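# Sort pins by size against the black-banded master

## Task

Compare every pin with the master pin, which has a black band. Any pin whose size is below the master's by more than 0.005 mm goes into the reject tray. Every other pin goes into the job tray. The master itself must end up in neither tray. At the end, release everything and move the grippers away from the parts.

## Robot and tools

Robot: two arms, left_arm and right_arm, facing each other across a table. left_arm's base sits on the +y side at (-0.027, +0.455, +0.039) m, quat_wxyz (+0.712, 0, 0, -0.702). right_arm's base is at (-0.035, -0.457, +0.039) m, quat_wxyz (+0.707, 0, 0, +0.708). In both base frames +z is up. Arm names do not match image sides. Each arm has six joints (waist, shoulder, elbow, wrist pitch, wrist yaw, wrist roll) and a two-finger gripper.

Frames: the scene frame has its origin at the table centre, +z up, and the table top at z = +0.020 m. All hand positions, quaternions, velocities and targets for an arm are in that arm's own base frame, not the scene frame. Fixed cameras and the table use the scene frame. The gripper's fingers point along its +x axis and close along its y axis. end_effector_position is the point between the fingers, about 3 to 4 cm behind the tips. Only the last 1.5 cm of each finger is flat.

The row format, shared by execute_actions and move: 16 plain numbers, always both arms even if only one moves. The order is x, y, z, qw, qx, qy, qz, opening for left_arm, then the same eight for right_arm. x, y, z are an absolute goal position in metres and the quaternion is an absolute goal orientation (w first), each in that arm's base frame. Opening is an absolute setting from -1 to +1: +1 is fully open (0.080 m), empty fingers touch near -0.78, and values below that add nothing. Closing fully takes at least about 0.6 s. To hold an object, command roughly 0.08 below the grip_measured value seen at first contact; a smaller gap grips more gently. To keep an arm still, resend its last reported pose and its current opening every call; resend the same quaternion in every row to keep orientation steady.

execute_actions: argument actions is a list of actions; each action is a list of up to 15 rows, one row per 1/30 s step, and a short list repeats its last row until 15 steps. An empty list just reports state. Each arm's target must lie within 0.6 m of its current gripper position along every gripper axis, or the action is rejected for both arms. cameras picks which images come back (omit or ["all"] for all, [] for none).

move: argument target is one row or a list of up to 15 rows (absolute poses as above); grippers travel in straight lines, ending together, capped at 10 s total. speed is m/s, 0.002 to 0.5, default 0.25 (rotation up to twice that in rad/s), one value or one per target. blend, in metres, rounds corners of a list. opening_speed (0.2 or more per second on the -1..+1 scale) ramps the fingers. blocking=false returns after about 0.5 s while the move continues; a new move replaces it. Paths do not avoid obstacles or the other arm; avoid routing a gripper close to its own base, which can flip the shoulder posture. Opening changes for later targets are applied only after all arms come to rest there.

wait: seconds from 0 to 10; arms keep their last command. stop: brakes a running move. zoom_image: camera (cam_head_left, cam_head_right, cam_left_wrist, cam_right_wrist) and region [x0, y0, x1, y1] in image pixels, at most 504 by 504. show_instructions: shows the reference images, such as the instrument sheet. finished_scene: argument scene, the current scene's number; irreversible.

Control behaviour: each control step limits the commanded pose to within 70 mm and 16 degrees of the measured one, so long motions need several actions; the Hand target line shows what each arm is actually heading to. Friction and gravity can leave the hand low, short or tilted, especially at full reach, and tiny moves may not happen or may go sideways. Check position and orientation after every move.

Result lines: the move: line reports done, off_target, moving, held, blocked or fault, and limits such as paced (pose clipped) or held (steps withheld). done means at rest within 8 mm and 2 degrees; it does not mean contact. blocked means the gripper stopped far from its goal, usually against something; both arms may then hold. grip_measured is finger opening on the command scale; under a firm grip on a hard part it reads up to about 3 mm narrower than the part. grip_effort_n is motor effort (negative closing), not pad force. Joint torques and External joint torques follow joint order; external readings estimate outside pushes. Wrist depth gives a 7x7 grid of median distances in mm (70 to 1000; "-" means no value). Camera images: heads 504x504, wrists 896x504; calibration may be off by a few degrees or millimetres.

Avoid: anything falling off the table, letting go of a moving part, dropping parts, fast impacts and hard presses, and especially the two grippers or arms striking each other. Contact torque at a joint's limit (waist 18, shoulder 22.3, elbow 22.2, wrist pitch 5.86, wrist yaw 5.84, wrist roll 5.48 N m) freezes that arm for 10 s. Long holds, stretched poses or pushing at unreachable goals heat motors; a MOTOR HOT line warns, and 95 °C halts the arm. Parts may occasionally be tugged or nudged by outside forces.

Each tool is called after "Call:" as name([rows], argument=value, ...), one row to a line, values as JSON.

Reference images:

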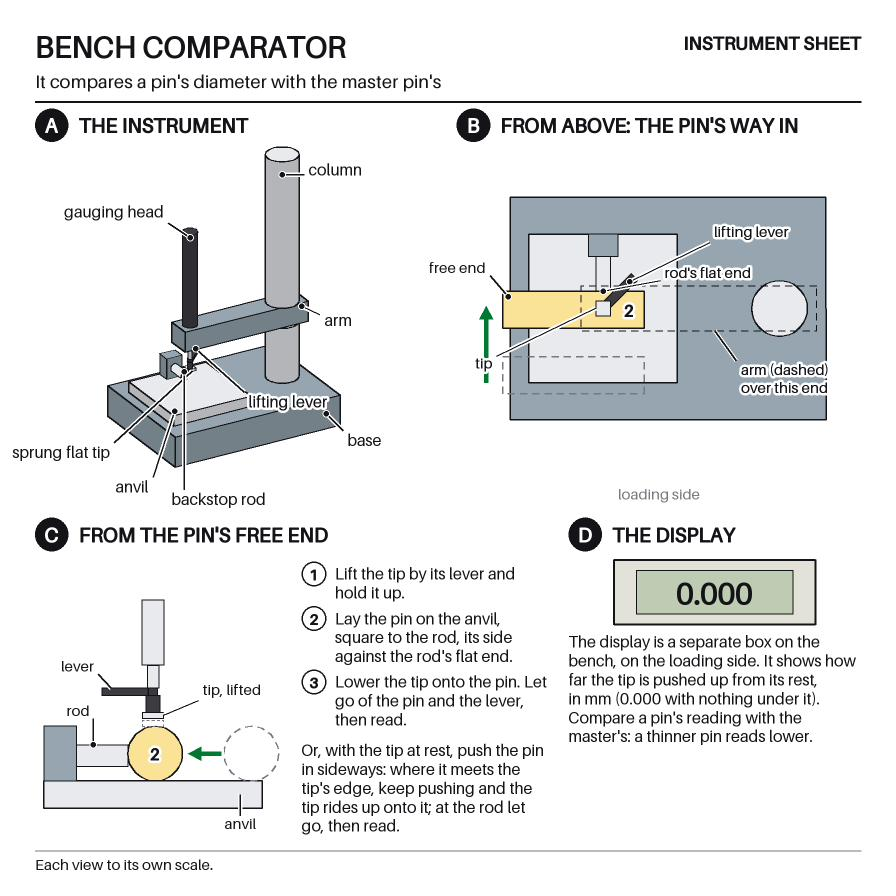

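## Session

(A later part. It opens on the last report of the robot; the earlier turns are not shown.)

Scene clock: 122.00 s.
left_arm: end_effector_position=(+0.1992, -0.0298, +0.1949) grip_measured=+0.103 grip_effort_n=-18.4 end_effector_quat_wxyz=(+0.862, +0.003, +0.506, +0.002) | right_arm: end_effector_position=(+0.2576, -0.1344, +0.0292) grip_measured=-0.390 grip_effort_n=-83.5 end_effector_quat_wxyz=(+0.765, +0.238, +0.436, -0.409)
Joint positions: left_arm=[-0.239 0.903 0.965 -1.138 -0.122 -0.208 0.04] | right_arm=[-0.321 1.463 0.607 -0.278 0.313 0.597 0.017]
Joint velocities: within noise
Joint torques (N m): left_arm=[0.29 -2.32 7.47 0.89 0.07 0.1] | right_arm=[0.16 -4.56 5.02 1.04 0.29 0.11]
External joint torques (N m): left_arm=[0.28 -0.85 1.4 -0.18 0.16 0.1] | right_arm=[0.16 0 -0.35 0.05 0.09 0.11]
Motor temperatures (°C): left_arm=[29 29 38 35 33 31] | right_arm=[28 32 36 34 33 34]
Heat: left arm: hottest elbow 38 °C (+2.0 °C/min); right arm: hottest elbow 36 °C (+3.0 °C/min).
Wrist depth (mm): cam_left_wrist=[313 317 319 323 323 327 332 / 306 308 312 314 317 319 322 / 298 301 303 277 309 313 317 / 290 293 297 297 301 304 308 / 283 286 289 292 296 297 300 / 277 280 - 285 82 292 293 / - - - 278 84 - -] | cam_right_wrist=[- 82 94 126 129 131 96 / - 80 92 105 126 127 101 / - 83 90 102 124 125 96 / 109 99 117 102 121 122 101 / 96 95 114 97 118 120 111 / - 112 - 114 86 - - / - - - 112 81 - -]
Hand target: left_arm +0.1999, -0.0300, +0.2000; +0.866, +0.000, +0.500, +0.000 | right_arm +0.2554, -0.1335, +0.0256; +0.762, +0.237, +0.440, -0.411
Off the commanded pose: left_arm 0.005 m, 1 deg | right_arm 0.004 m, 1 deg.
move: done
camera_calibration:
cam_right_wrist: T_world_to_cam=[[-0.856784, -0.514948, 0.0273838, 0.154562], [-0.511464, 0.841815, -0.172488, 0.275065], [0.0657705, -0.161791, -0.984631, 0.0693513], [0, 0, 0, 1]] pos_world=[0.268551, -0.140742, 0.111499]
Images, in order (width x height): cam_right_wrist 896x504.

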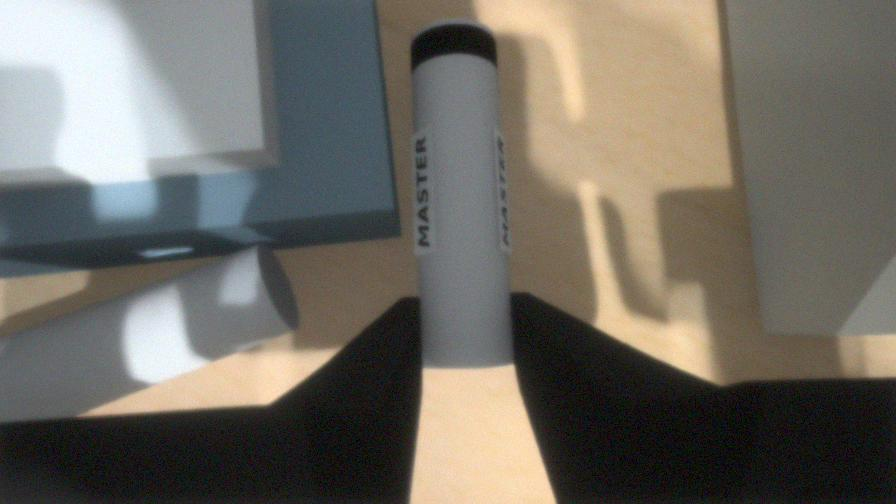

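Call:
move([
  [0.20, -0.03, 0.20, 0.866, 0, 0.5, 0, 0.1, 0.2560, -0.1320, 0.1200, 0.7625, 0.2371, 0.4403, -0.4106, -0.6],
  [0.20, -0.03, 0.20, 0.866, 0, 0.5, 0, 0.1, 0.2974, -0.1240, 0.1050, 0.7750, 0.2231, 0.4475, -0.3864, -0.6],
], speed=[0.12,0.12], blend=[0.015,0], cameras=["cam_right_wrist"])

Scene clock: 129.23 s.
left_arm: end_effector_position=(+0.1992, -0.0298, +0.1949) grip_measured=+0.103 grip_effort_n=-18.4 end_effector_quat_wxyz=(+0.862, +0.003, +0.506, +0.002) | right_arm: end_effector_position=(+0.2918, -0.1225, +0.0996) grip_measured=-0.390 grip_effort_n=-83.5 end_effector_quat_wxyz=(+0.770, +0.223, +0.457, -0.386)
Joint positions: left_arm=[-0.239 0.903 0.965 -1.138 -0.122 -0.208 0.04] | right_arm=[-0.251 1.451 0.921 -0.638 0.313 0.606 0.017]
Joint velocities: within noise
Joint torques (N m): left_arm=[0.29 -2.32 7.46 0.89 0.07 0.1] | right_arm=[0.19 -5.89 8.31 1.16 0.4 0.07]
External joint torques (N m): left_arm=[0.29 -0.82 1.34 -0.2 0.15 0.1] | right_arm=[0.18 -0.82 2.36 0.24 0.21 0.07]
Motor temperatures (°C): left_arm=[29 29 38 35 33 31] | right_arm=[28 32 36 34 33 34]
Heat: left arm: hottest elbow 38 °C (+1.0 °C/min); right arm: hottest elbow 36 °C (+2.0 °C/min).
Wrist depth (mm): cam_left_wrist=[314 317 320 322 325 327 333 / 306 308 311 315 317 320 323 / 298 301 303 277 310 313 316 / 291 293 296 296 302 303 308 / 283 286 289 291 295 297 300 / 277 281 - 285 83 292 294 / - - - 279 84 - -] | cam_right_wrist=[186 83 86 114 201 205 145 / 183 126 147 106 197 199 143 / 180 152 146 102 193 195 142 / 177 149 145 101 190 192 141 / 174 176 178 97 187 189 153 / 172 174 - 180 86 - - / - - - 177 - - -]
Hand target: left_arm +0.1999, -0.0300, +0.2000; +0.866, +0.000, +0.500, +0.000 | right_arm +0.2973, -0.1239, +0.1050; +0.775, +0.223, +0.447, -0.386
Off the commanded pose: left_arm 0.005 m, 1 deg | right_arm 0.008 m, 1 deg.
move: done
camera_calibration:
cam_right_wrist: T_world_to_cam=[[-0.821859, -0.567913, 0.0449667, 0.169624], [-0.567737, 0.809955, -0.147128, 0.304661], [0.0471347, -0.146447, -0.988095, 0.14594], [0, 0, 0, 1]] pos_world=[0.305495, -0.129058, 0.181399]
Images, in order (width x height): cam_right_wrist 896x504.

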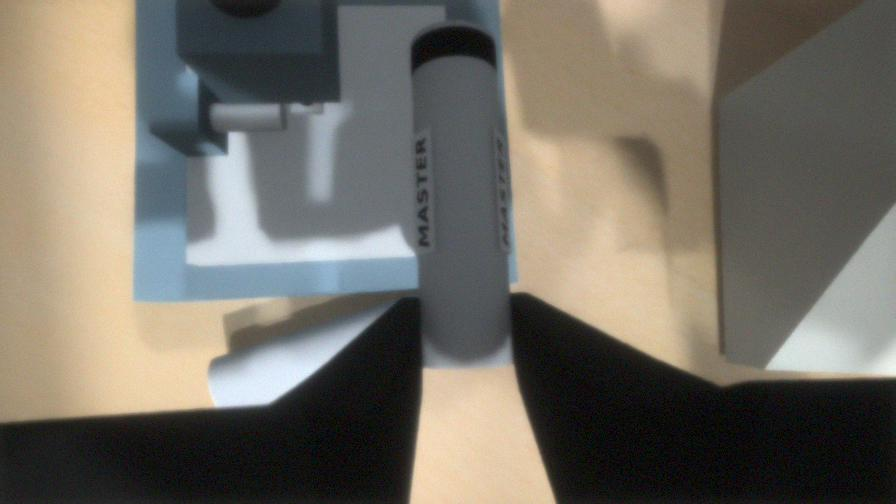

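Call:
move([
  [0.20, -0.03, 0.20, 0.866, 0, 0.5, 0, 0.1, 0.2975, -0.1255, 0.0780, 0.7750, 0.2231, 0.4475, -0.3864, -0.6],
], speed=0.06, cameras=["cam_right_wrist"])

Call:
move([
  [0.20, -0.03, 0.20, 0.866, 0, 0.5, 0, 0.1, 0.2975, -0.1255, 0.0730, 0.7750, 0.2231, 0.4475, -0.3864, -0.6],
], speed=0.03, cameras=[])

Scene clock: 136.53 s.
left_arm: end_effector_position=(+0.1992, -0.0298, +0.1949) grip_measured=+0.103 grip_effort_n=-18.4 end_effector_quat_wxyz=(+0.862, +0.003, +0.506, +0.002) | right_arm: end_effector_position=(+0.2974, -0.1241, +0.0786) grip_measured=-0.390 grip_effort_n=-83.5 end_effector_quat_wxyz=(+0.775, +0.225, +0.448, -0.385)
Joint positions: left_arm=[-0.239 0.903 0.965 -1.138 -0.122 -0.208 0.04] | right_arm=[-0.251 1.491 0.862 -0.519 0.313 0.606 0.017]
Joint velocities: within noise
Joint torques (N m): left_arm=[0.29 -2.31 7.47 0.89 0.07 0.1] | right_arm=[-0.22 -6.09 6.13 1.18 0.32 -0.13]
External joint torques (N m): left_arm=[0.27 -0.84 1.38 -0.2 0.16 0.1] | right_arm=[-0.21 -0.82 0.25 0.22 0.12 -0.13]
Motor temperatures (°C): left_arm=[29 29 38 35 33 31] | right_arm=[28 32 37 34 33 34]
Heat: left arm: hottest elbow 38 °C (+1.0 °C/min); right arm: hottest elbow 37 °C (+1.0 °C/min).
Wrist depth (mm): cam_left_wrist=[314 317 319 323 324 327 333 / 305 309 312 315 318 319 324 / 299 301 303 277 310 313 317 / 291 293 296 296 302 303 308 / 283 286 289 292 295 297 300 / 278 281 - 285 83 292 293 / - - - 279 84 - -] | cam_right_wrist=[167 - 131 114 179 182 183 / 164 115 128 106 175 178 148 / 161 125 126 103 172 174 147 / 158 122 124 101 168 171 146 / 156 157 132 97 138 167 145 / 154 155 - 159 86 - - / - - - 156 - - -]
Hand target: left_arm +0.1999, -0.0300, +0.2000; +0.866, +0.000, +0.500, +0.000 | right_arm +0.2975, -0.1254, +0.0780; +0.775, +0.223, +0.448, -0.386
Off the commanded pose: left_arm 0.005 m, 1 deg | right_arm 0.002 m, 0 deg.
move: done
camera_calibration:
cam_right_wrist: T_world_to_cam=[[-0.822803, -0.567413, 0.0322097, 0.175687], [-0.564518, 0.809426, -0.161708, 0.306207], [0.0656837, -0.151237, -0.986313, 0.118463], [0, 0, 0, 1]] pos_world=[0.309634, -0.130248, 0.160699]
Images, in order (width x height): cam_right_wrist 896x504.

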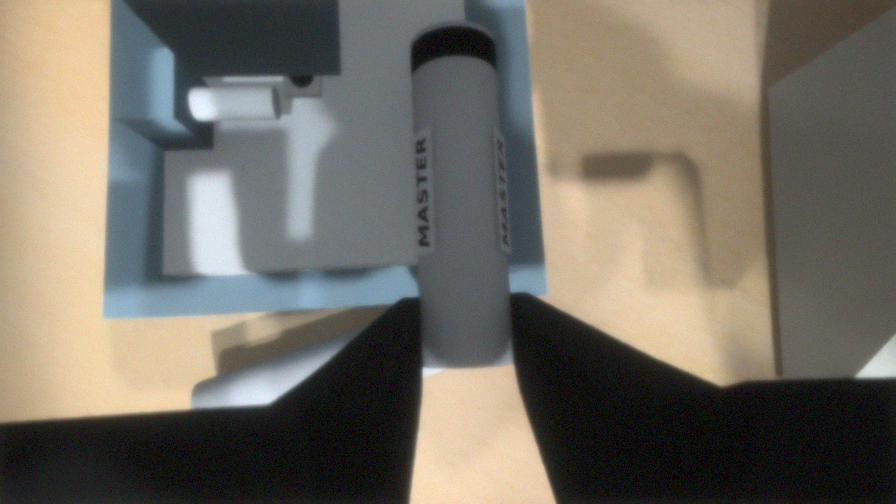

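Scene clock: 137.30 s.
left_arm: end_effector_position=(+0.1992, -0.0298, +0.1949) grip_measured=+0.103 grip_effort_n=-18.4 end_effector_quat_wxyz=(+0.862, +0.003, +0.506, +0.002) | right_arm: end_effector_position=(+0.2977, -0.1242, +0.0741) grip_measured=-0.390 grip_effort_n=-83.5 end_effector_quat_wxyz=(+0.775, +0.225, +0.448, -0.385)
Joint positions: left_arm=[-0.239 0.903 0.965 -1.138 -0.122 -0.208 0.04] | right_arm=[-0.251 1.499 0.849 -0.496 0.313 0.606 0.017]
Joint velocities: within noise
Joint torques (N m): left_arm=[0.29 -2.32 7.46 0.89 0.08 0.1] | right_arm=[-0.21 -6 6.03 1.19 0.32 -0.12]
External joint torques (N m): left_arm=[0.3 -0.83 1.32 -0.22 0.15 0.1] | right_arm=[-0.25 -0.67 0.16 0.22 0.12 -0.13]
Motor temperatures (°C): left_arm=[29 29 39 35 33 31] | right_arm=[28 32 37 34 33 34]
Heat: left arm: hottest elbow 39 °C (+2.0 °C/min); right arm: hottest elbow 37 °C (+1.0 °C/min).
Wrist depth (mm): cam_left_wrist=[313 316 320 323 324 327 332 / 306 308 312 315 317 320 323 / 299 300 304 276 309 313 316 / 290 293 296 296 302 303 308 / 284 286 290 292 295 297 299 / 278 281 - 286 83 292 293 / - - - 278 84 - -] | cam_right_wrist=[163 - 127 109 174 177 179 / 160 111 123 106 171 173 149 / 157 120 121 103 167 170 147 / 127 118 120 102 164 167 146 / 151 153 128 97 131 163 145 / 150 151 - 155 86 - - / - - - 152 - - -]
Hand target: left_arm +0.1999, -0.0300, +0.2000; +0.866, +0.000, +0.500, +0.000 | right_arm +0.2975, -0.1254, +0.0730; +0.775, +0.223, +0.448, -0.386
Off the commanded pose: left_arm 0.005 m, 1 deg | right_arm 0.002 m, 0 deg.
move: done
No camera images: "cameras" was empty.

Call:
move([
  [0.20, -0.03, 0.20, 0.866, 0, 0.5, 0, 0.1, 0.2975, -0.1255, 0.0705, 0.7750, 0.2231, 0.4475, -0.3864, -0.6],
], speed=0.02, cameras=[])

Call:
move([
  [0.20, -0.03, 0.20, 0.866, 0, 0.5, 0, 0.1, 0.2975, -0.1255, 0.0685, 0.7750, 0.2231, 0.4475, -0.3864, -0.6],
], speed=0.02, cameras=["cam_right_wrist"])

Scene clock: 141.30 s.
left_arm: end_effector_position=(+0.1992, -0.0298, +0.1949) grip_measured=+0.103 grip_effort_n=-18.4 end_effector_quat_wxyz=(+0.862, +0.003, +0.506, +0.002) | right_arm: end_effector_position=(+0.2982, -0.1243, +0.0727) grip_measured=-0.390 grip_effort_n=-83.5 end_effector_quat_wxyz=(+0.776, +0.225, +0.446, -0.385)
Joint positions: left_arm=[-0.239 0.903 0.965 -1.138 -0.122 -0.208 0.04] | right_arm=[-0.251 1.501 0.843 -0.485 0.313 0.606 0.017]
Joint velocities: within noise
Joint torques (N m): left_arm=[0.3 -2.32 7.47 0.89 0.07 0.09] | right_arm=[-0.21 -5.75 5.89 1.19 0.32 -0.13]
External joint torques (N m): left_arm=[0.3 -0.89 1.41 -0.2 0.15 0.09] | right_arm=[-0.28 -0.47 0.09 0.22 0.13 -0.13]
Motor temperatures (°C): left_arm=[29 29 39 35 33 31] | right_arm=[28 32 37 34 33 34]
Heat: left arm: hottest elbow 39 °C (+2.0 °C/min); right arm: hottest elbow 37 °C (+0.0 °C/min).
Wrist depth (mm): cam_left_wrist=[314 316 320 322 323 327 331 / 305 308 311 315 318 319 323 / 298 301 304 276 310 312 316 / 291 293 296 297 302 302 308 / 284 286 289 291 296 297 300 / 277 281 - 285 83 292 293 / - - - 278 84 - -] | cam_right_wrist=[162 - 126 113 173 176 177 / 159 109 123 105 170 172 150 / 157 119 120 103 166 169 148 / 126 118 119 101 162 165 147 / 151 152 127 97 130 162 146 / 149 151 - 154 86 - - / - - - 151 - - -]
Hand target: left_arm +0.1999, -0.0300, +0.2000; +0.866, +0.000, +0.500, +0.000 | right_arm +0.2975, -0.1254, +0.0705; +0.775, +0.223, +0.447, -0.386
Off the commanded pose: left_arm 0.005 m, 1 deg | right_arm 0.003 m, 0 deg.
move: done
No camera images: "cameras" was empty.

Scene clock: 142.00 s.
left_arm: end_effector_position=(+0.1992, -0.0298, +0.1949) grip_measured=+0.103 grip_effort_n=-18.4 end_effector_quat_wxyz=(+0.862, +0.003, +0.506, +0.002) | right_arm: end_effector_position=(+0.2988, -0.1244, +0.0718) grip_measured=-0.390 grip_effort_n=-83.5 end_effector_quat_wxyz=(+0.777, +0.225, +0.444, -0.385)
Joint positions: left_arm=[-0.239 0.903 0.965 -1.138 -0.122 -0.208 0.04] | right_arm=[-0.251 1.503 0.839 -0.475 0.313 0.606 0.017]
Joint velocities: within noise
Joint torques (N m): left_arm=[0.29 -2.32 7.45 0.89 0.07 0.1] | right_arm=[-0.21 -5.55 5.74 1.16 0.32 -0.12]
External joint torques (N m): left_arm=[0.3 -0.85 1.37 -0.2 0.15 0.1] | right_arm=[-0.23 -0.24 -0.04 0.19 0.12 -0.12]
Motor temperatures (°C): left_arm=[29 29 39 35 33 31] | right_arm=[28 32 37 34 33 34]
Heat: left arm: hottest elbow 39 °C (+2.0 °C/min); right arm: hottest elbow 37 °C (+0.0 °C/min).
Wrist depth (mm): cam_left_wrist=[313 316 320 322 323 328 331 / 306 308 312 315 317 319 324 / 298 300 304 277 310 314 316 / 291 293 296 297 302 303 307 / 283 286 290 291 295 297 300 / 278 280 - 285 82 291 294 / - - - 278 84 - -] | cam_right_wrist=[162 - 126 112 173 175 176 / 159 109 122 105 169 171 150 / 156 119 120 102 165 168 149 / 126 117 118 101 161 164 147 / 150 152 126 97 129 160 146 / 149 150 - 152 86 - - / - - - 150 - - -]
Hand target: left_arm +0.1999, -0.0300, +0.2000; +0.866, +0.000, +0.500, +0.000 | right_arm +0.2975, -0.1254, +0.0686; +0.775, +0.223, +0.448, -0.386
Off the commanded pose: left_arm 0.005 m, 1 deg | right_arm 0.004 m, 1 deg.
move: done
camera_calibration:
cam_right_wrist: T_world_to_cam=[[-0.823062, -0.567347, 0.0262019, 0.177334], [-0.563054, 0.80905, -0.168548, 0.306143], [0.0744266, -0.153479, -0.985345, 0.108612], [0, 0, 0, 1]] pos_world=[0.310248, -0.130406, 0.153974]
Images, in order (width x height): cam_right_wrist 896x504.

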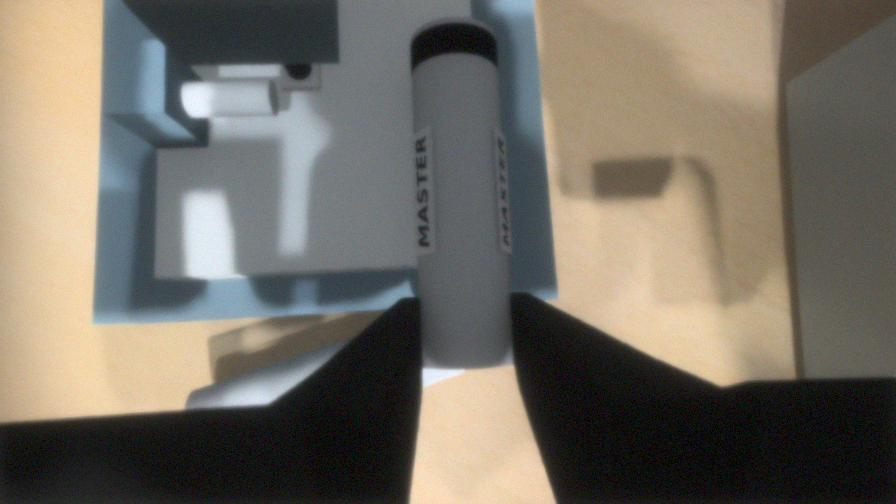

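Call:
move([
  [0.20, -0.03, 0.20, 0.866, 0, 0.5, 0, 0.1, 0.3155, -0.1115, 0.0715, 0.7750, 0.2231, 0.4475, -0.3864, -0.6],
], speed=0.04, cameras=["cam_right_wrist"])

Scene clock: 147.57 s.
left_arm: end_effector_position=(+0.1992, -0.0298, +0.1949) grip_measured=+0.103 grip_effort_n=-18.4 end_effector_quat_wxyz=(+0.862, +0.003, +0.506, +0.002) | right_arm: end_effector_position=(+0.3121, -0.1130, +0.0716) grip_measured=-0.390 grip_effort_n=-83.5 end_effector_quat_wxyz=(+0.774, +0.223, +0.447, -0.388)
Joint positions: left_arm=[-0.239 0.903 0.965 -1.138 -0.122 -0.208 0.04] | right_arm=[-0.194 1.554 0.891 -0.503 0.344 0.663 0.017]
Joint velocities: within noise
Joint torques (N m): left_arm=[0.29 -2.31 7.46 0.89 0.07 0.1] | right_arm=[0.45 -5.59 7.27 0.77 0.16 0.14]
External joint torques (N m): left_arm=[0.28 -0.88 1.37 -0.21 0.16 0.1] | right_arm=[0.42 0.05 1.52 -0.15 -0.05 0.14]
Motor temperatures (°C): left_arm=[29 29 39 35 33 31] | right_arm=[28 33 36 34 33 34]
Heat: left arm: hottest elbow 39 °C (+2.0 °C/min); right arm: hottest elbow 36 °C (-1.0 °C/min).
Wrist depth (mm): cam_left_wrist=[313 317 320 323 324 327 332 / 306 308 312 315 318 320 323 / 299 301 304 276 310 313 316 / 291 293 297 296 303 303 308 / 284 287 290 292 295 298 300 / 278 281 - 284 83 292 294 / - - - 278 84 - -] | cam_right_wrist=[162 134 123 108 141 176 179 / 159 115 111 105 138 172 170 / 156 127 119 102 134 169 169 / 152 125 118 101 131 165 166 / 150 151 126 97 129 162 162 / - - - 152 86 - - / - - - 150 - - -]
Hand target: left_arm +0.1999, -0.0300, +0.2000; +0.866, +0.000, +0.500, +0.000 | right_arm +0.3154, -0.1114, +0.0714; +0.775, +0.223, +0.448, -0.386
Off the commanded pose: left_arm 0.005 m, 1 deg | right_arm 0.004 m, 0 deg.
move: done
camera_calibration:
cam_right_wrist: T_world_to_cam=[[-0.825179, -0.563642, 0.0372488, 0.195114], [-0.561262, 0.810679, -0.166687, 0.303885], [0.0637552, -0.158453, -0.985306, 0.111963], [0, 0, 0, 1]] pos_world=[0.324425, -0.118638, 0.153704]
Images, in order (width x height): cam_right_wrist 896x504.

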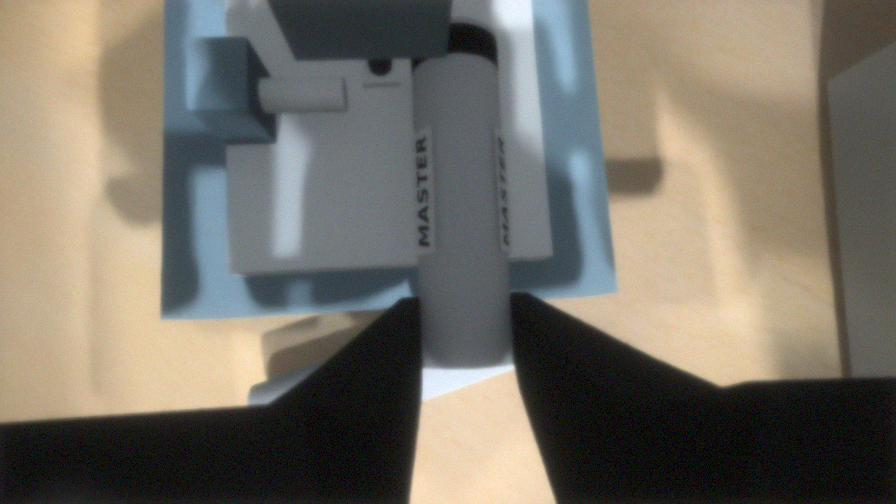

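Call:
move([
  [0.20, -0.03, 0.20, 0.866, 0, 0.5, 0, 0.1, 0.3300, -0.1000, 0.0720, 0.7750, 0.2231, 0.4475, -0.3864, -0.6],
], speed=0.03, cameras=["cam_right_wrist"])

Scene clock: 152.93 s.
left_arm: end_effector_position=(+0.1992, -0.0298, +0.1949) grip_measured=+0.103 grip_effort_n=-18.4 end_effector_quat_wxyz=(+0.862, +0.003, +0.506, +0.002) | right_arm: end_effector_position=(+0.3255, -0.1026, +0.0718) grip_measured=-0.390 grip_effort_n=-83.5 end_effector_quat_wxyz=(+0.773, +0.222, +0.447, -0.390)
Joint positions: left_arm=[-0.239 0.903 0.965 -1.138 -0.122 -0.208 0.04] | right_arm=[-0.147 1.602 0.944 -0.527 0.365 0.711 0.017]
Joint velocities: within noise
Joint torques (N m): left_arm=[0.3 -2.32 7.46 0.89 0.07 0.1] | right_arm=[0.65 -5.87 7.46 0.87 0.09 0.09]
External joint torques (N m): left_arm=[0.3 -0.87 1.39 -0.2 0.15 0.1] | right_arm=[0.65 0.08 1.78 -0.01 -0.14 0.09]
Motor temperatures (°C): left_arm=[29 29 39 35 33 31] | right_arm=[28 33 37 34 33 34]
Heat: left arm: hottest elbow 39 °C (+1.0 °C/min); right arm: hottest elbow 37 °C (+0.0 °C/min).
Wrist depth (mm): cam_left_wrist=[313 316 320 323 325 328 331 / 306 308 311 315 317 320 323 / 298 301 303 276 310 312 316 / 291 293 296 297 302 303 308 / 284 287 290 292 294 297 299 / 278 281 - 285 82 291 292 / - - - 279 84 - -] | cam_right_wrist=[162 163 125 99 140 178 181 / 158 160 110 105 128 173 176 / 155 157 120 102 124 169 172 / 152 153 118 102 130 166 168 / 149 151 125 97 129 162 165 / - - - 136 86 - - / - - - 150 - - -]
Hand target: left_arm +0.1999, -0.0300, +0.2000; +0.866, +0.000, +0.500, +0.000 | right_arm +0.3299, -0.1000, +0.0719; +0.775, +0.223, +0.448, -0.386
Off the commanded pose: left_arm 0.005 m, 1 deg | right_arm 0.005 m, 1 deg.
move: done
camera_calibration:
cam_right_wrist: T_world_to_cam=[[-0.827205, -0.560457, 0.0402447, 0.212791], [-0.558639, 0.812589, -0.166198, 0.302324], [0.0604447, -0.159963, -0.985271, 0.113905], [0, 0, 0, 1]] pos_world=[0.338027, -0.108184, 0.153909]
Images, in order (width x height): cam_right_wrist 896x504.

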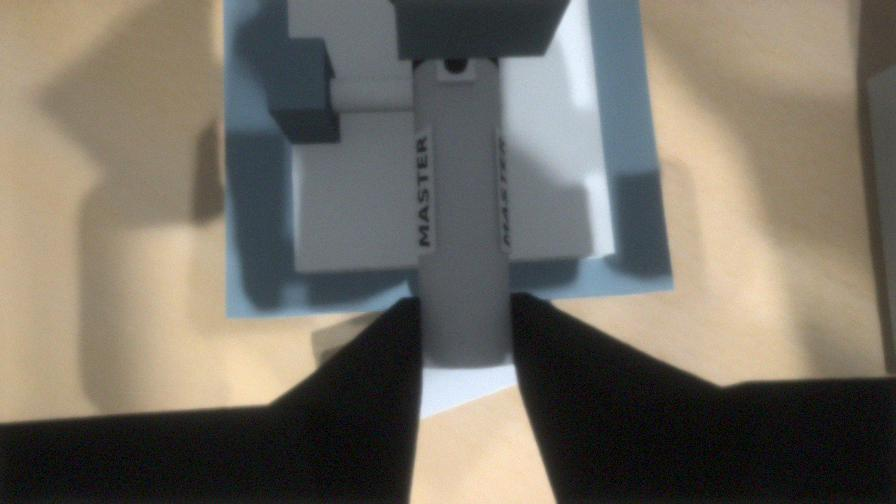

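Call:
move([
  [0.20, -0.03, 0.20, 0.866, 0, 0.5, 0, 0.1, 0.3270, -0.1020, 0.0720, 0.7750, 0.2231, 0.4475, -0.3864, -0.6],
  [0.20, -0.03, 0.20, 0.866, 0, 0.5, 0, 0.1, 0.3270, -0.1020, 0.0715, 0.7750, 0.2231, 0.4475, -0.3864, 0.15],
  [0.20, -0.03, 0.20, 0.866, 0, 0.5, 0, 0.1, 0.3160, -0.0877, 0.107, 0.7750, 0.2231, 0.4475, -0.3864, 0.15],
  [0.20, -0.03, 0.20, 0.866, 0, 0.5, 0, 0.1, 0.2632, -0.115, 0.165, 0.7750, 0.2231, 0.4475, -0.3864, 0.15],
  [0.20, -0.03, 0.20, 0.866, 0, 0.5, 0, 0.1, 0.240, -0.160, 0.165, 0.7750, 0.2231, 0.4475, -0.3864, 0.15],
], speed=[0.03,0.05,0.06,0.2,0.2], blend=[0,0,0.01,0.02,0], opening_speed=0.6, cameras=["cam_right_wrist"])

Call:
zoom_image(camera="cam_right_wrist", region=[640, 160, 896, 380])

Scene clock: 164.03 s.
left_arm: end_effector_position=(+0.1992, -0.0298, +0.1949) grip_measured=+0.103 grip_effort_n=-18.4 end_effector_quat_wxyz=(+0.862, +0.003, +0.506, +0.002) | right_arm: end_effector_position=(+0.2411, -0.1600, +0.1640) grip_measured=+0.146 grip_effort_n=14.2 end_effector_quat_wxyz=(+0.773, +0.223, +0.450, -0.387)
Joint positions: left_arm=[-0.239 0.903 0.965 -1.138 -0.122 -0.208 0.04] | right_arm=[-0.471 1.254 1.016 -0.862 0.222 0.401 0.042]
Joint velocities: within noise
Joint torques (N m): left_arm=[0.29 -2.32 7.47 0.89 0.07 0.09] | right_arm=[-0.18 -6.02 6.35 1.09 0.06 -0.11]
External joint torques (N m): left_arm=[0.28 -0.86 1.37 -0.21 0.16 0.09] | right_arm=[-0.19 -2.05 0.09 0.08 -0.08 -0.11]
Motor temperatures (°C): left_arm=[29 29 39 35 33 31] | right_arm=[28 33 38 34 33 34]
Heat: left arm: hottest elbow 39 °C (+1.0 °C/min); right arm: hottest elbow 38 °C (+1.0 °C/min).
Wrist depth (mm): cam_left_wrist=[314 316 320 322 324 329 331 / 306 308 312 316 318 319 323 / 298 301 303 277 309 313 316 / 290 293 296 296 303 303 309 / 284 286 290 292 295 298 300 / 277 281 - 285 82 291 293 / - - - 278 84 - -] | cam_right_wrist=[254 171 233 268 272 256 - / 129 166 229 263 191 153 155 / 244 165 223 258 188 165 167 / 240 195 219 253 194 185 186 / 238 195 217 248 95 204 210 / 235 - 79 244 89 - - / - - 80 239 241 - -]
Hand target: left_arm +0.1999, -0.0300, +0.2000; +0.866, +0.000, +0.500, +0.000 | right_arm +0.2400, -0.1599, +0.1650; +0.775, +0.223, +0.447, -0.386
Off the commanded pose: left_arm 0.005 m, 1 deg | right_arm 0.001 m, 0 deg.
move: done
camera_calibration:
cam_right_wrist: T_world_to_cam=[[-0.823987, -0.565296, 0.0385429, 0.105769], [-0.563525, 0.810518, -0.15969, 0.316878], [0.0590322, -0.153302, -0.986415, 0.202257], [0, 0, 0, 1]] pos_world=[0.253781, -0.166039, 0.246035]
Images, in order (width x height): cam_right_wrist 896x504.

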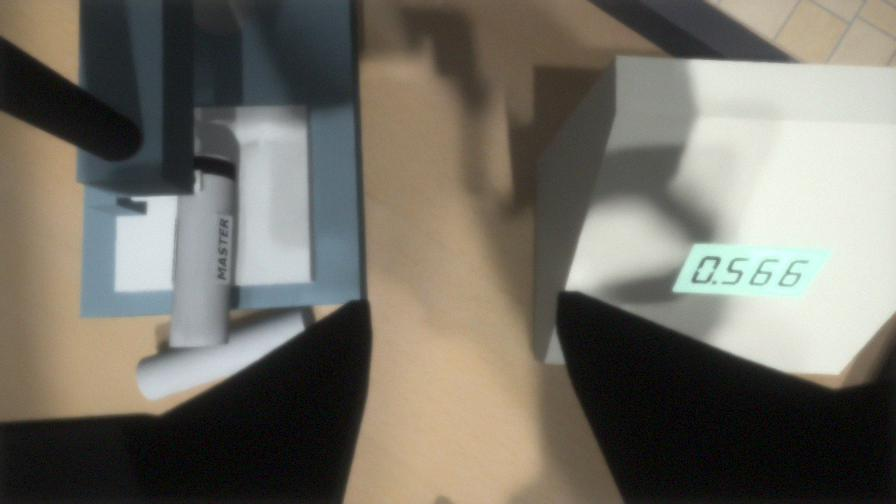

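Scaled by 1.969 from the camera's 896x504 image, which has a finer 1280x720 frame.

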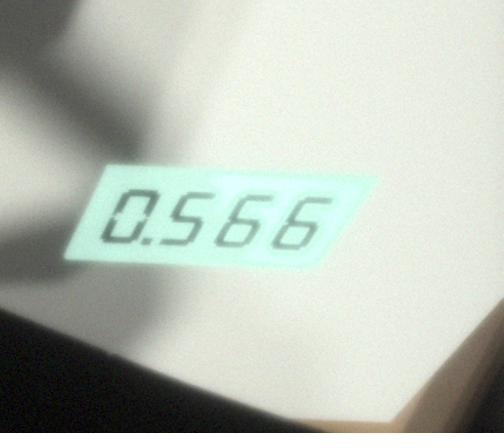

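Call:
zoom_image(camera="cam_right_wrist", region=[680, 235, 830, 305])

Scaled by 3.360 from the camera's 896x504 image, which has a finer 1280x720 frame.

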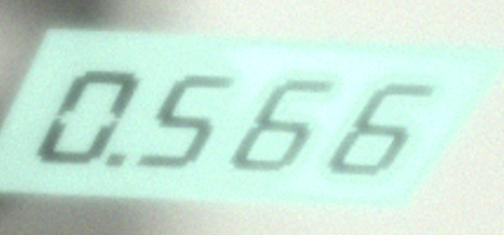

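Call:
move([
  [0.20, -0.03, 0.20, 0.866, 0, 0.5, 0, 0.1, 0.2632, -0.115, 0.165, 0.7750, 0.2231, 0.4475, -0.3864, 0.15],
  [0.20, -0.03, 0.20, 0.866, 0, 0.5, 0, 0.1, 0.3145, -0.0880, 0.107, 0.7750, 0.2231, 0.4475, -0.3864, 0.15],
  [0.20, -0.03, 0.20, 0.866, 0, 0.5, 0, 0.1, 0.3245, -0.1035, 0.0690, 0.7750, 0.2231, 0.4475, -0.3864, 0.15],
  [0.20, -0.03, 0.20, 0.866, 0, 0.5, 0, 0.1, 0.3245, -0.1035, 0.0690, 0.7750, 0.2231, 0.4475, -0.3864, -0.6],
], speed=[0.2,0.15,0.05,0.05], blend=[0.02,0.005,0,0], opening_speed=0.6, cameras=["cam_right_wrist"])

Call:
move([
  [0.20, -0.03, 0.20, 0.866, 0, 0.5, 0, 0.1, 0.2940, -0.1265, 0.0755, 0.7750, 0.2231, 0.4475, -0.3864, -0.6],
  [0.20, -0.03, 0.20, 0.866, 0, 0.5, 0, 0.1, 0.2940, -0.1265, 0.12, 0.7750, 0.2231, 0.4475, -0.3864, -0.6],
], speed=[0.05,0.15], blend=[0.01,0], cameras=["cam_right_wrist"])

Scene clock: 179.13 s.
left_arm: end_effector_position=(+0.1992, -0.0298, +0.1949) grip_measured=+0.103 grip_effort_n=-18.4 end_effector_quat_wxyz=(+0.862, +0.003, +0.506, +0.002) | right_arm: end_effector_position=(+0.3262, -0.1033, +0.0738) grip_measured=-0.396 grip_effort_n=-83.5 end_effector_quat_wxyz=(+0.778, +0.225, +0.442, -0.386)
Joint positions: left_arm=[-0.239 0.903 0.965 -1.138 -0.122 -0.208 0.04] | right_arm=[-0.152 1.59 0.934 -0.51 0.358 0.703 0.017]
Joint velocities: within noise
Joint torques (N m): left_arm=[0.29 -2.32 7.47 0.89 0.07 0.1] | right_arm=[-0.18 -6.05 5.53 1.01 0.16 -0.13]
External joint torques (N m): left_arm=[0.27 -0.84 1.39 -0.2 0.16 0.1] | right_arm=[-0.18 -0.12 -0.28 0.08 -0.08 -0.13]
Motor temperatures (°C): left_arm=[29 29 39 35 33 31] | right_arm=[28 33 38 34 33 34]
Heat: left arm: hottest elbow 39 °C (+1.0 °C/min); right arm: hottest elbow 38 °C (+2.0 °C/min).
Wrist depth (mm): cam_left_wrist=[314 316 320 322 325 327 332 / 306 308 313 314 318 319 323 / 298 301 304 276 310 313 316 / 290 292 297 296 302 303 308 / 284 287 290 292 294 297 300 / 278 281 - 285 82 293 293 / - - - 278 84 - -] | cam_right_wrist=[167 168 129 - 132 178 181 / 163 164 112 108 130 174 176 / 159 161 123 106 126 170 172 / 156 157 121 104 131 166 169 / 153 154 128 99 131 163 165 / 150 152 - 136 86 - - / - - - 152 - - -]
Hand target: left_arm +0.1999, -0.0300, +0.2000; +0.866, +0.000, +0.500, +0.000 | right_arm +0.3245, -0.1035, +0.0690; +0.775, +0.223, +0.448, -0.386
Off the commanded pose: left_arm 0.005 m, 1 deg | right_arm 0.005 m, 1 deg.
move: done
camera_calibration:
cam_right_wrist: T_world_to_cam=[[-0.824831, -0.564819, 0.0251513, 0.21278], [-0.559932, 0.809915, -0.174681, 0.3044], [0.0782925, -0.158165, -0.984304, 0.110014], [0, 0, 0, 1]] pos_world=[0.337337, -0.108956, 0.156108]
Images, in order (width x height): cam_right_wrist 896x504.

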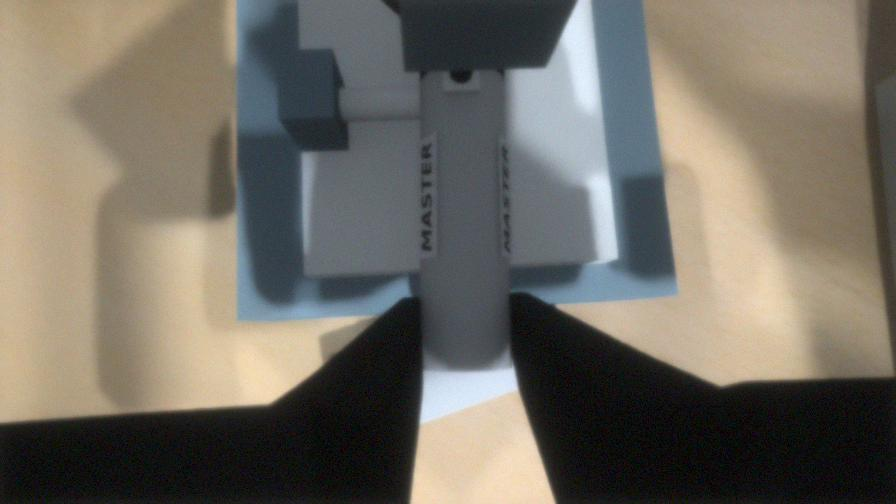

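Scene clock: 180.73 s.
left_arm: end_effector_position=(+0.1992, -0.0298, +0.1949) grip_measured=+0.103 grip_effort_n=-18.4 end_effector_quat_wxyz=(+0.862, +0.003, +0.506, +0.002) | right_arm: end_effector_position=(+0.2904, -0.1246, +0.1111) grip_measured=-0.396 grip_effort_n=-83.5 end_effector_quat_wxyz=(+0.768, +0.222, +0.460, -0.387)
Joint positions: left_arm=[-0.239 0.903 0.965 -1.138 -0.122 -0.208 0.04] | right_arm=[-0.259 1.441 0.962 -0.694 0.312 0.598 0.017]
Joint velocities: within noise
Joint torques (N m): left_arm=[0.29 -2.32 7.46 0.89 0.07 0.1] | right_arm=[-0.18 -7.62 8.19 0.88 0.26 -0.1]
External joint torques (N m): left_arm=[0.3 -0.84 1.4 -0.19 0.15 0.09] | right_arm=[-0.16 -2.6 2.15 -0.05 0.06 -0.1]
Motor temperatures (°C): left_arm=[29 29 39 35 33 31] | right_arm=[28 33 38 34 33 34]
Heat: left arm: hottest elbow 39 °C (+1.0 °C/min); right arm: hottest elbow 38 °C (+2.0 °C/min).
Wrist depth (mm): cam_left_wrist=[313 317 320 322 325 328 331 / 307 309 312 315 318 320 323 / 299 300 304 277 309 313 318 / 291 293 296 297 302 304 308 / 284 286 290 292 295 297 299 / 278 281 - 285 82 291 294 / - - - 278 84 - -] | cam_right_wrist=[196 - 95 176 213 218 142 / 194 136 160 109 209 211 141 / 190 155 157 106 206 199 139 / 187 160 156 103 202 198 147 / 185 187 176 99 199 195 163 / 182 184 - 190 86 - - / - - - 189 - - -]
Hand target: left_arm +0.1999, -0.0300, +0.2000; +0.866, +0.000, +0.500, +0.000 | right_arm +0.2939, -0.1264, +0.1199; +0.775, +0.223, +0.448, -0.386
Off the commanded pose: left_arm 0.005 m, 1 deg | right_arm 0.010 m, 2 deg.
move: off_target (right_arm)
camera_calibration:
cam_right_wrist: T_world_to_cam=[[-0.821979, -0.567201, 0.0513254, 0.166267], [-0.568167, 0.810486, -0.142474, 0.306973], [0.0392127, -0.146272, -0.988467, 0.15945], [0, 0, 0, 1]] pos_world=[0.304827, -0.131168, 0.192813]
Images, in order (width x height): cam_right_wrist 896x504.

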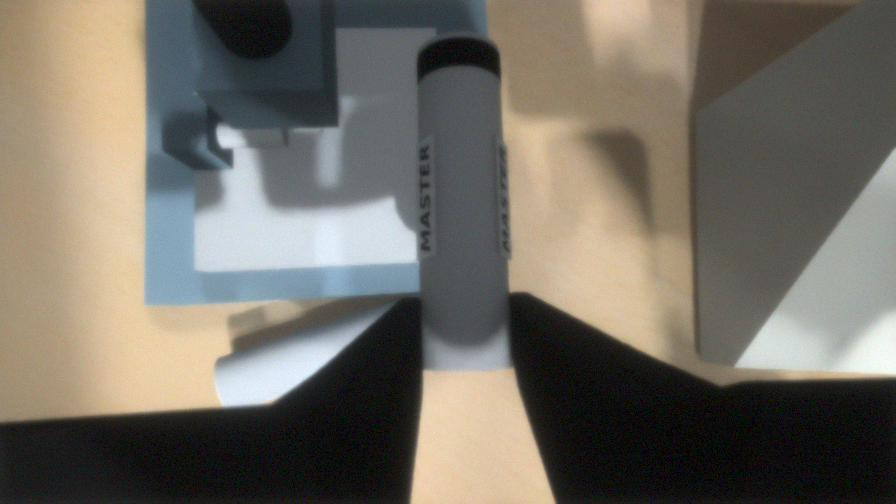

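Call:
move([
  [0.20, -0.03, 0.20, 0.866, 0, 0.5, 0, 0.1, 0.25, 0.02, 0.13, 0.7750, 0.2231, 0.4475, -0.3864, -0.6],
  [0.20, -0.03, 0.20, 0.866, 0, 0.5, 0, 0.1, 0.24, 0.145, 0.09, 0.7750, 0.2231, 0.4475, -0.3864, -0.6],
  [0.20, -0.03, 0.20, 0.866, 0, 0.5, 0, 0.1, 0.24, 0.145, 0.032, 0.7750, 0.2231, 0.4475, -0.3864, -0.6],
], speed=[0.25,0.25,0.08], blend=[0.03,0.01,0], cameras=["cam_right_wrist"])

Call:
move(target=[0.20, -0.03, 0.20, 0.866, 0, 0.5, 0, 0.1, 0.24, 0.145, 0.028, 0.7750, 0.2231, 0.4475, -0.3864, -0.6], speed=0.03, cameras=["cam_right_wrist"])

Scene clock: 188.70 s.
left_arm: end_effector_position=(+0.1992, -0.0298, +0.1949) grip_measured=+0.103 grip_effort_n=-18.4 end_effector_quat_wxyz=(+0.862, +0.003, +0.506, +0.002) | right_arm: end_effector_position=(+0.2406, +0.1459, +0.0336) grip_measured=-0.396 grip_effort_n=-83.5 end_effector_quat_wxyz=(+0.774, +0.227, +0.450, -0.384)
Joint positions: left_arm=[-0.239 0.903 0.965 -1.138 -0.122 -0.208 0.04] | right_arm=[0.809 1.773 0.99 -0.875 0.509 1.758 0.017]
Joint velocities: within noise
Joint torques (N m): left_arm=[0.29 -2.32 7.46 0.89 0.07 0.1] | right_arm=[0.2 -6.77 4.73 0.25 0.6 0.12]
External joint torques (N m): left_arm=[0.3 -0.86 1.37 -0.21 0.15 0.09] | right_arm=[0.2 -0.52 -0.01 0.1 0.24 0.12]
Motor temperatures (°C): left_arm=[29 29 39 35 33 31] | right_arm=[28 35 38 34 33 34]
Heat: left arm: hottest elbow 39 °C (+1.0 °C/min); right arm: hottest elbow 38 °C (+2.0 °C/min).
Wrist depth (mm): cam_left_wrist=[314 317 320 322 324 328 332 / 305 308 311 315 318 319 323 / 298 300 304 277 309 313 316 / 291 294 296 296 302 303 307 / 284 287 290 292 296 297 300 / 278 281 - 284 83 291 293 / - - - 278 84 - -] | cam_right_wrist=[127 124 133 136 138 140 143 / 125 127 129 109 134 136 139 / 123 124 126 106 131 133 135 / 120 121 123 105 127 129 132 / 117 118 120 99 94 126 128 / 115 116 - 118 86 - - / - - - 116 - - -]
Hand target: left_arm +0.1999, -0.0300, +0.2000; +0.866, +0.000, +0.500, +0.000 | right_arm +0.2400, +0.1450, +0.0320; +0.775, +0.223, +0.448, -0.386
Off the commanded pose: left_arm 0.005 m, 1 deg | right_arm 0.002 m, 1 deg.
move: done
camera_calibration:
cam_right_wrist: T_world_to_cam=[[-0.82338, -0.566673, 0.0304367, 0.283659], [-0.563847, 0.810849, -0.156845, 0.0477218], [0.0642003, -0.146305, -0.987154, 0.118285], [0, 0, 0, 1]] pos_world=[0.252873, 0.139352, 0.115617]
Images, in order (width x height): cam_right_wrist 896x504.

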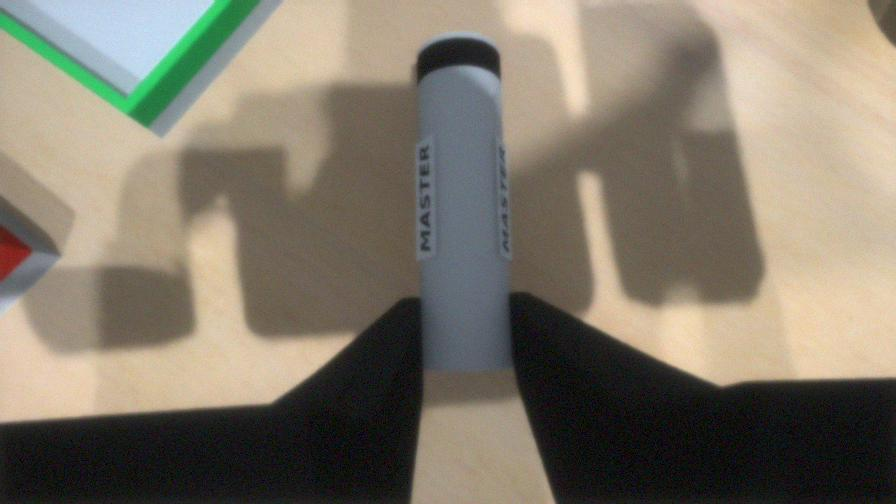

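Scene clock: 189.40 s.
left_arm: end_effector_position=(+0.1992, -0.0298, +0.1949) grip_measured=+0.103 grip_effort_n=-18.4 end_effector_quat_wxyz=(+0.862, +0.003, +0.506, +0.002) | right_arm: end_effector_position=(+0.2407, +0.1461, +0.0301) grip_measured=-0.396 grip_effort_n=-83.5 end_effector_quat_wxyz=(+0.774, +0.227, +0.450, -0.384)
Joint positions: left_arm=[-0.239 0.903 0.965 -1.138 -0.122 -0.208 0.04] | right_arm=[0.809 1.78 0.983 -0.86 0.509 1.758 0.017]
Joint velocities: within noise
Joint torques (N m): left_arm=[0.29 -2.32 7.47 0.89 0.07 0.1] | right_arm=[0.19 -6.63 4.57 0.32 0.6 0.12]
External joint torques (N m): left_arm=[0.27 -0.87 1.42 -0.19 0.16 0.1] | right_arm=[0.14 -0.43 -0.06 0.19 0.25 0.12]
Motor temperatures (°C): left_arm=[29 29 39 35 33 31] | right_arm=[28 35 37 34 33 34]
Heat: left arm: hottest elbow 39 °C (+1.0 °C/min); right arm: hottest elbow 37 °C (+1.0 °C/min).
Wrist depth (mm): cam_left_wrist=[314 317 319 322 324 327 333 / 305 308 312 315 317 320 323 / 298 301 303 277 310 313 317 / 291 293 295 296 302 303 308 / 284 287 289 291 295 297 301 / 277 281 - 285 83 292 294 / - - - 279 84 - -] | cam_right_wrist=[123 123 129 132 134 137 139 / 121 123 126 109 131 133 135 / 119 121 123 106 127 130 132 / 116 118 120 105 124 126 128 / 114 115 117 99 104 123 125 / 112 113 - 116 86 - - / - - - 113 81 - -]
Hand target: left_arm +0.1999, -0.0300, +0.2000; +0.866, +0.000, +0.500, +0.000 | right_arm +0.2400, +0.1449, +0.0280; +0.775, +0.223, +0.448, -0.386
Off the commanded pose: left_arm 0.005 m, 1 deg | right_arm 0.002 m, 1 deg.
move: done
camera_calibration:
cam_right_wrist: T_world_to_cam=[[-0.823404, -0.566698, 0.029317, 0.284043], [-0.563723, 0.810979, -0.156619, 0.0470781], [0.0649804, -0.145488, -0.987224, 0.114593], [0, 0, 0, 1]] pos_world=[0.252975, 0.139459, 0.112175]
Images, in order (width x height): cam_right_wrist 896x504.

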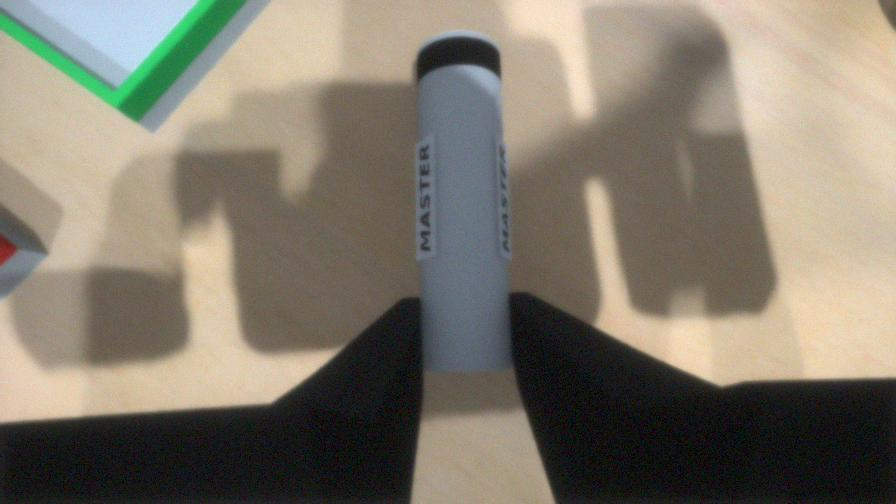

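Call:
move(target=[0.20, -0.03, 0.20, 0.866, 0, 0.5, 0, 0.1, 0.24, 0.145, 0.0255, 0.7750, 0.2231, 0.4475, -0.3864, -0.6], speed=0.02, cameras=[])

Call:
move(target=[0.20, -0.03, 0.20, 0.866, 0, 0.5, 0, 0.1, 0.24, 0.145, 0.0235, 0.7750, 0.2231, 0.4475, -0.3864, -0.6], speed=0.02, cameras=["cam_right_wrist"])

Scene clock: 193.80 s.
left_arm: end_effector_position=(+0.1992, -0.0298, +0.1949) grip_measured=+0.103 grip_effort_n=-18.4 end_effector_quat_wxyz=(+0.862, +0.003, +0.506, +0.002) | right_arm: end_effector_position=(+0.2418, +0.1465, +0.0298) grip_measured=-0.396 grip_effort_n=-83.5 end_effector_quat_wxyz=(+0.775, +0.229, +0.447, -0.383)
Joint positions: left_arm=[-0.239 0.903 0.965 -1.138 -0.122 -0.208 0.04] | right_arm=[0.809 1.78 0.981 -0.852 0.513 1.758 0.017]
Joint velocities: within noise
Joint torques (N m): left_arm=[0.29 -2.32 7.46 0.89 0.07 0.1] | right_arm=[0.19 -6.09 4.24 0.45 0.47 0.12]
External joint torques (N m): left_arm=[0.29 -0.83 1.35 -0.2 0.15 0.1] | right_arm=[0.16 0.11 -0.38 0.31 0.12 0.12]
Motor temperatures (°C): left_arm=[29 29 39 35 33 31] | right_arm=[28 34 37 33 33 34]
Heat: left arm: hottest elbow 39 °C (+1.0 °C/min); right arm: hottest elbow 37 °C (+0.0 °C/min).
Wrist depth (mm): cam_left_wrist=[314 317 320 323 325 329 331 / 305 308 311 315 317 320 323 / 298 299 304 276 309 314 316 / 289 293 296 296 302 304 308 / 285 287 290 291 295 297 300 / 278 281 - 285 82 292 293 / - - - 279 84 - -] | cam_right_wrist=[124 122 130 132 134 136 138 / 122 124 126 109 130 133 134 / 120 121 123 106 127 129 131 / 117 118 120 105 124 126 127 / 114 115 117 99 104 122 124 / 112 113 - 115 86 - - / - - - 113 81 - -]
Hand target: left_arm +0.1999, -0.0300, +0.2000; +0.866, +0.000, +0.500, +0.000 | right_arm +0.2400, +0.1449, +0.0256; +0.775, +0.223, +0.447, -0.386
Off the commanded pose: left_arm 0.005 m, 1 deg | right_arm 0.005 m, 1 deg.
move: done
No camera images: "cameras" was empty.

Scene clock: 194.50 s.
left_arm: end_effector_position=(+0.1992, -0.0298, +0.1949) grip_measured=+0.103 grip_effort_n=-18.4 end_effector_quat_wxyz=(+0.862, +0.003, +0.506, +0.002) | right_arm: end_effector_position=(+0.2426, +0.1468, +0.0294) grip_measured=-0.396 grip_effort_n=-83.5 end_effector_quat_wxyz=(+0.776, +0.230, +0.445, -0.382)
Joint positions: left_arm=[-0.239 0.903 0.965 -1.138 -0.122 -0.208 0.04] | right_arm=[0.809 1.781 0.98 -0.845 0.516 1.758 0.017]
Joint velocities: within noise
Joint torques (N m): left_arm=[0.29 -2.32 7.47 0.89 0.07 0.09] | right_arm=[0.18 -5.65 4.06 0.54 0.35 0.12]
External joint torques (N m): left_arm=[0.29 -0.88 1.45 -0.18 0.16 0.09] | right_arm=[0.15 0.58 -0.62 0.37 -0.01 0.12]
Motor temperatures (°C): left_arm=[29 29 39 35 33 31] | right_arm=[28 34 37 33 33 34]
Heat: left arm: hottest elbow 39 °C (+1.0 °C/min); right arm: hottest elbow 37 °C (+0.0 °C/min).
Wrist depth (mm): cam_left_wrist=[314 316 320 323 325 328 332 / 306 308 312 315 317 320 323 / 298 300 304 277 310 313 316 / 291 294 297 296 302 303 308 / 285 287 289 292 295 297 299 / 278 281 - 285 82 292 293 / - - - 278 84 - -] | cam_right_wrist=[125 123 131 132 134 136 138 / 123 124 127 109 131 132 134 / 121 122 124 106 127 129 130 / 118 119 120 105 124 125 127 / 115 116 117 99 120 122 123 / 113 114 - 115 86 - - / - - - 113 81 - -]
Hand target: left_arm +0.1999, -0.0300, +0.2000; +0.866, +0.000, +0.500, +0.000 | right_arm +0.2400, +0.1450, +0.0237; +0.775, +0.223, +0.447, -0.386
Off the commanded pose: left_arm 0.005 m, 1 deg | right_arm 0.007 m, 1 deg.
move: done
camera_calibration:
cam_right_wrist: T_world_to_cam=[[-0.823147, -0.567551, 0.017762, 0.286396], [-0.562543, 0.810828, -0.161568, 0.0473182], [0.077296, -0.142986, -0.986702, 0.11054], [0, 0, 0, 1]] pos_world=[0.253821, 0.139983, 0.111628]
Images, in order (width x height): cam_right_wrist 896x504.

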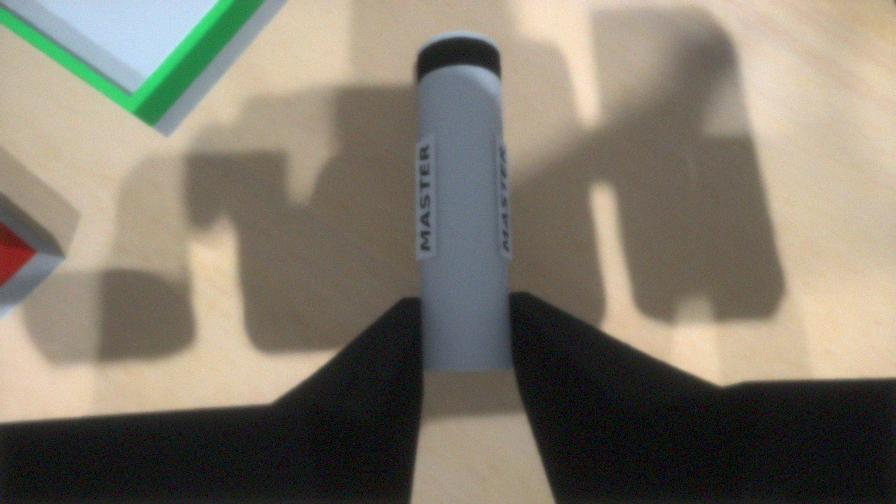

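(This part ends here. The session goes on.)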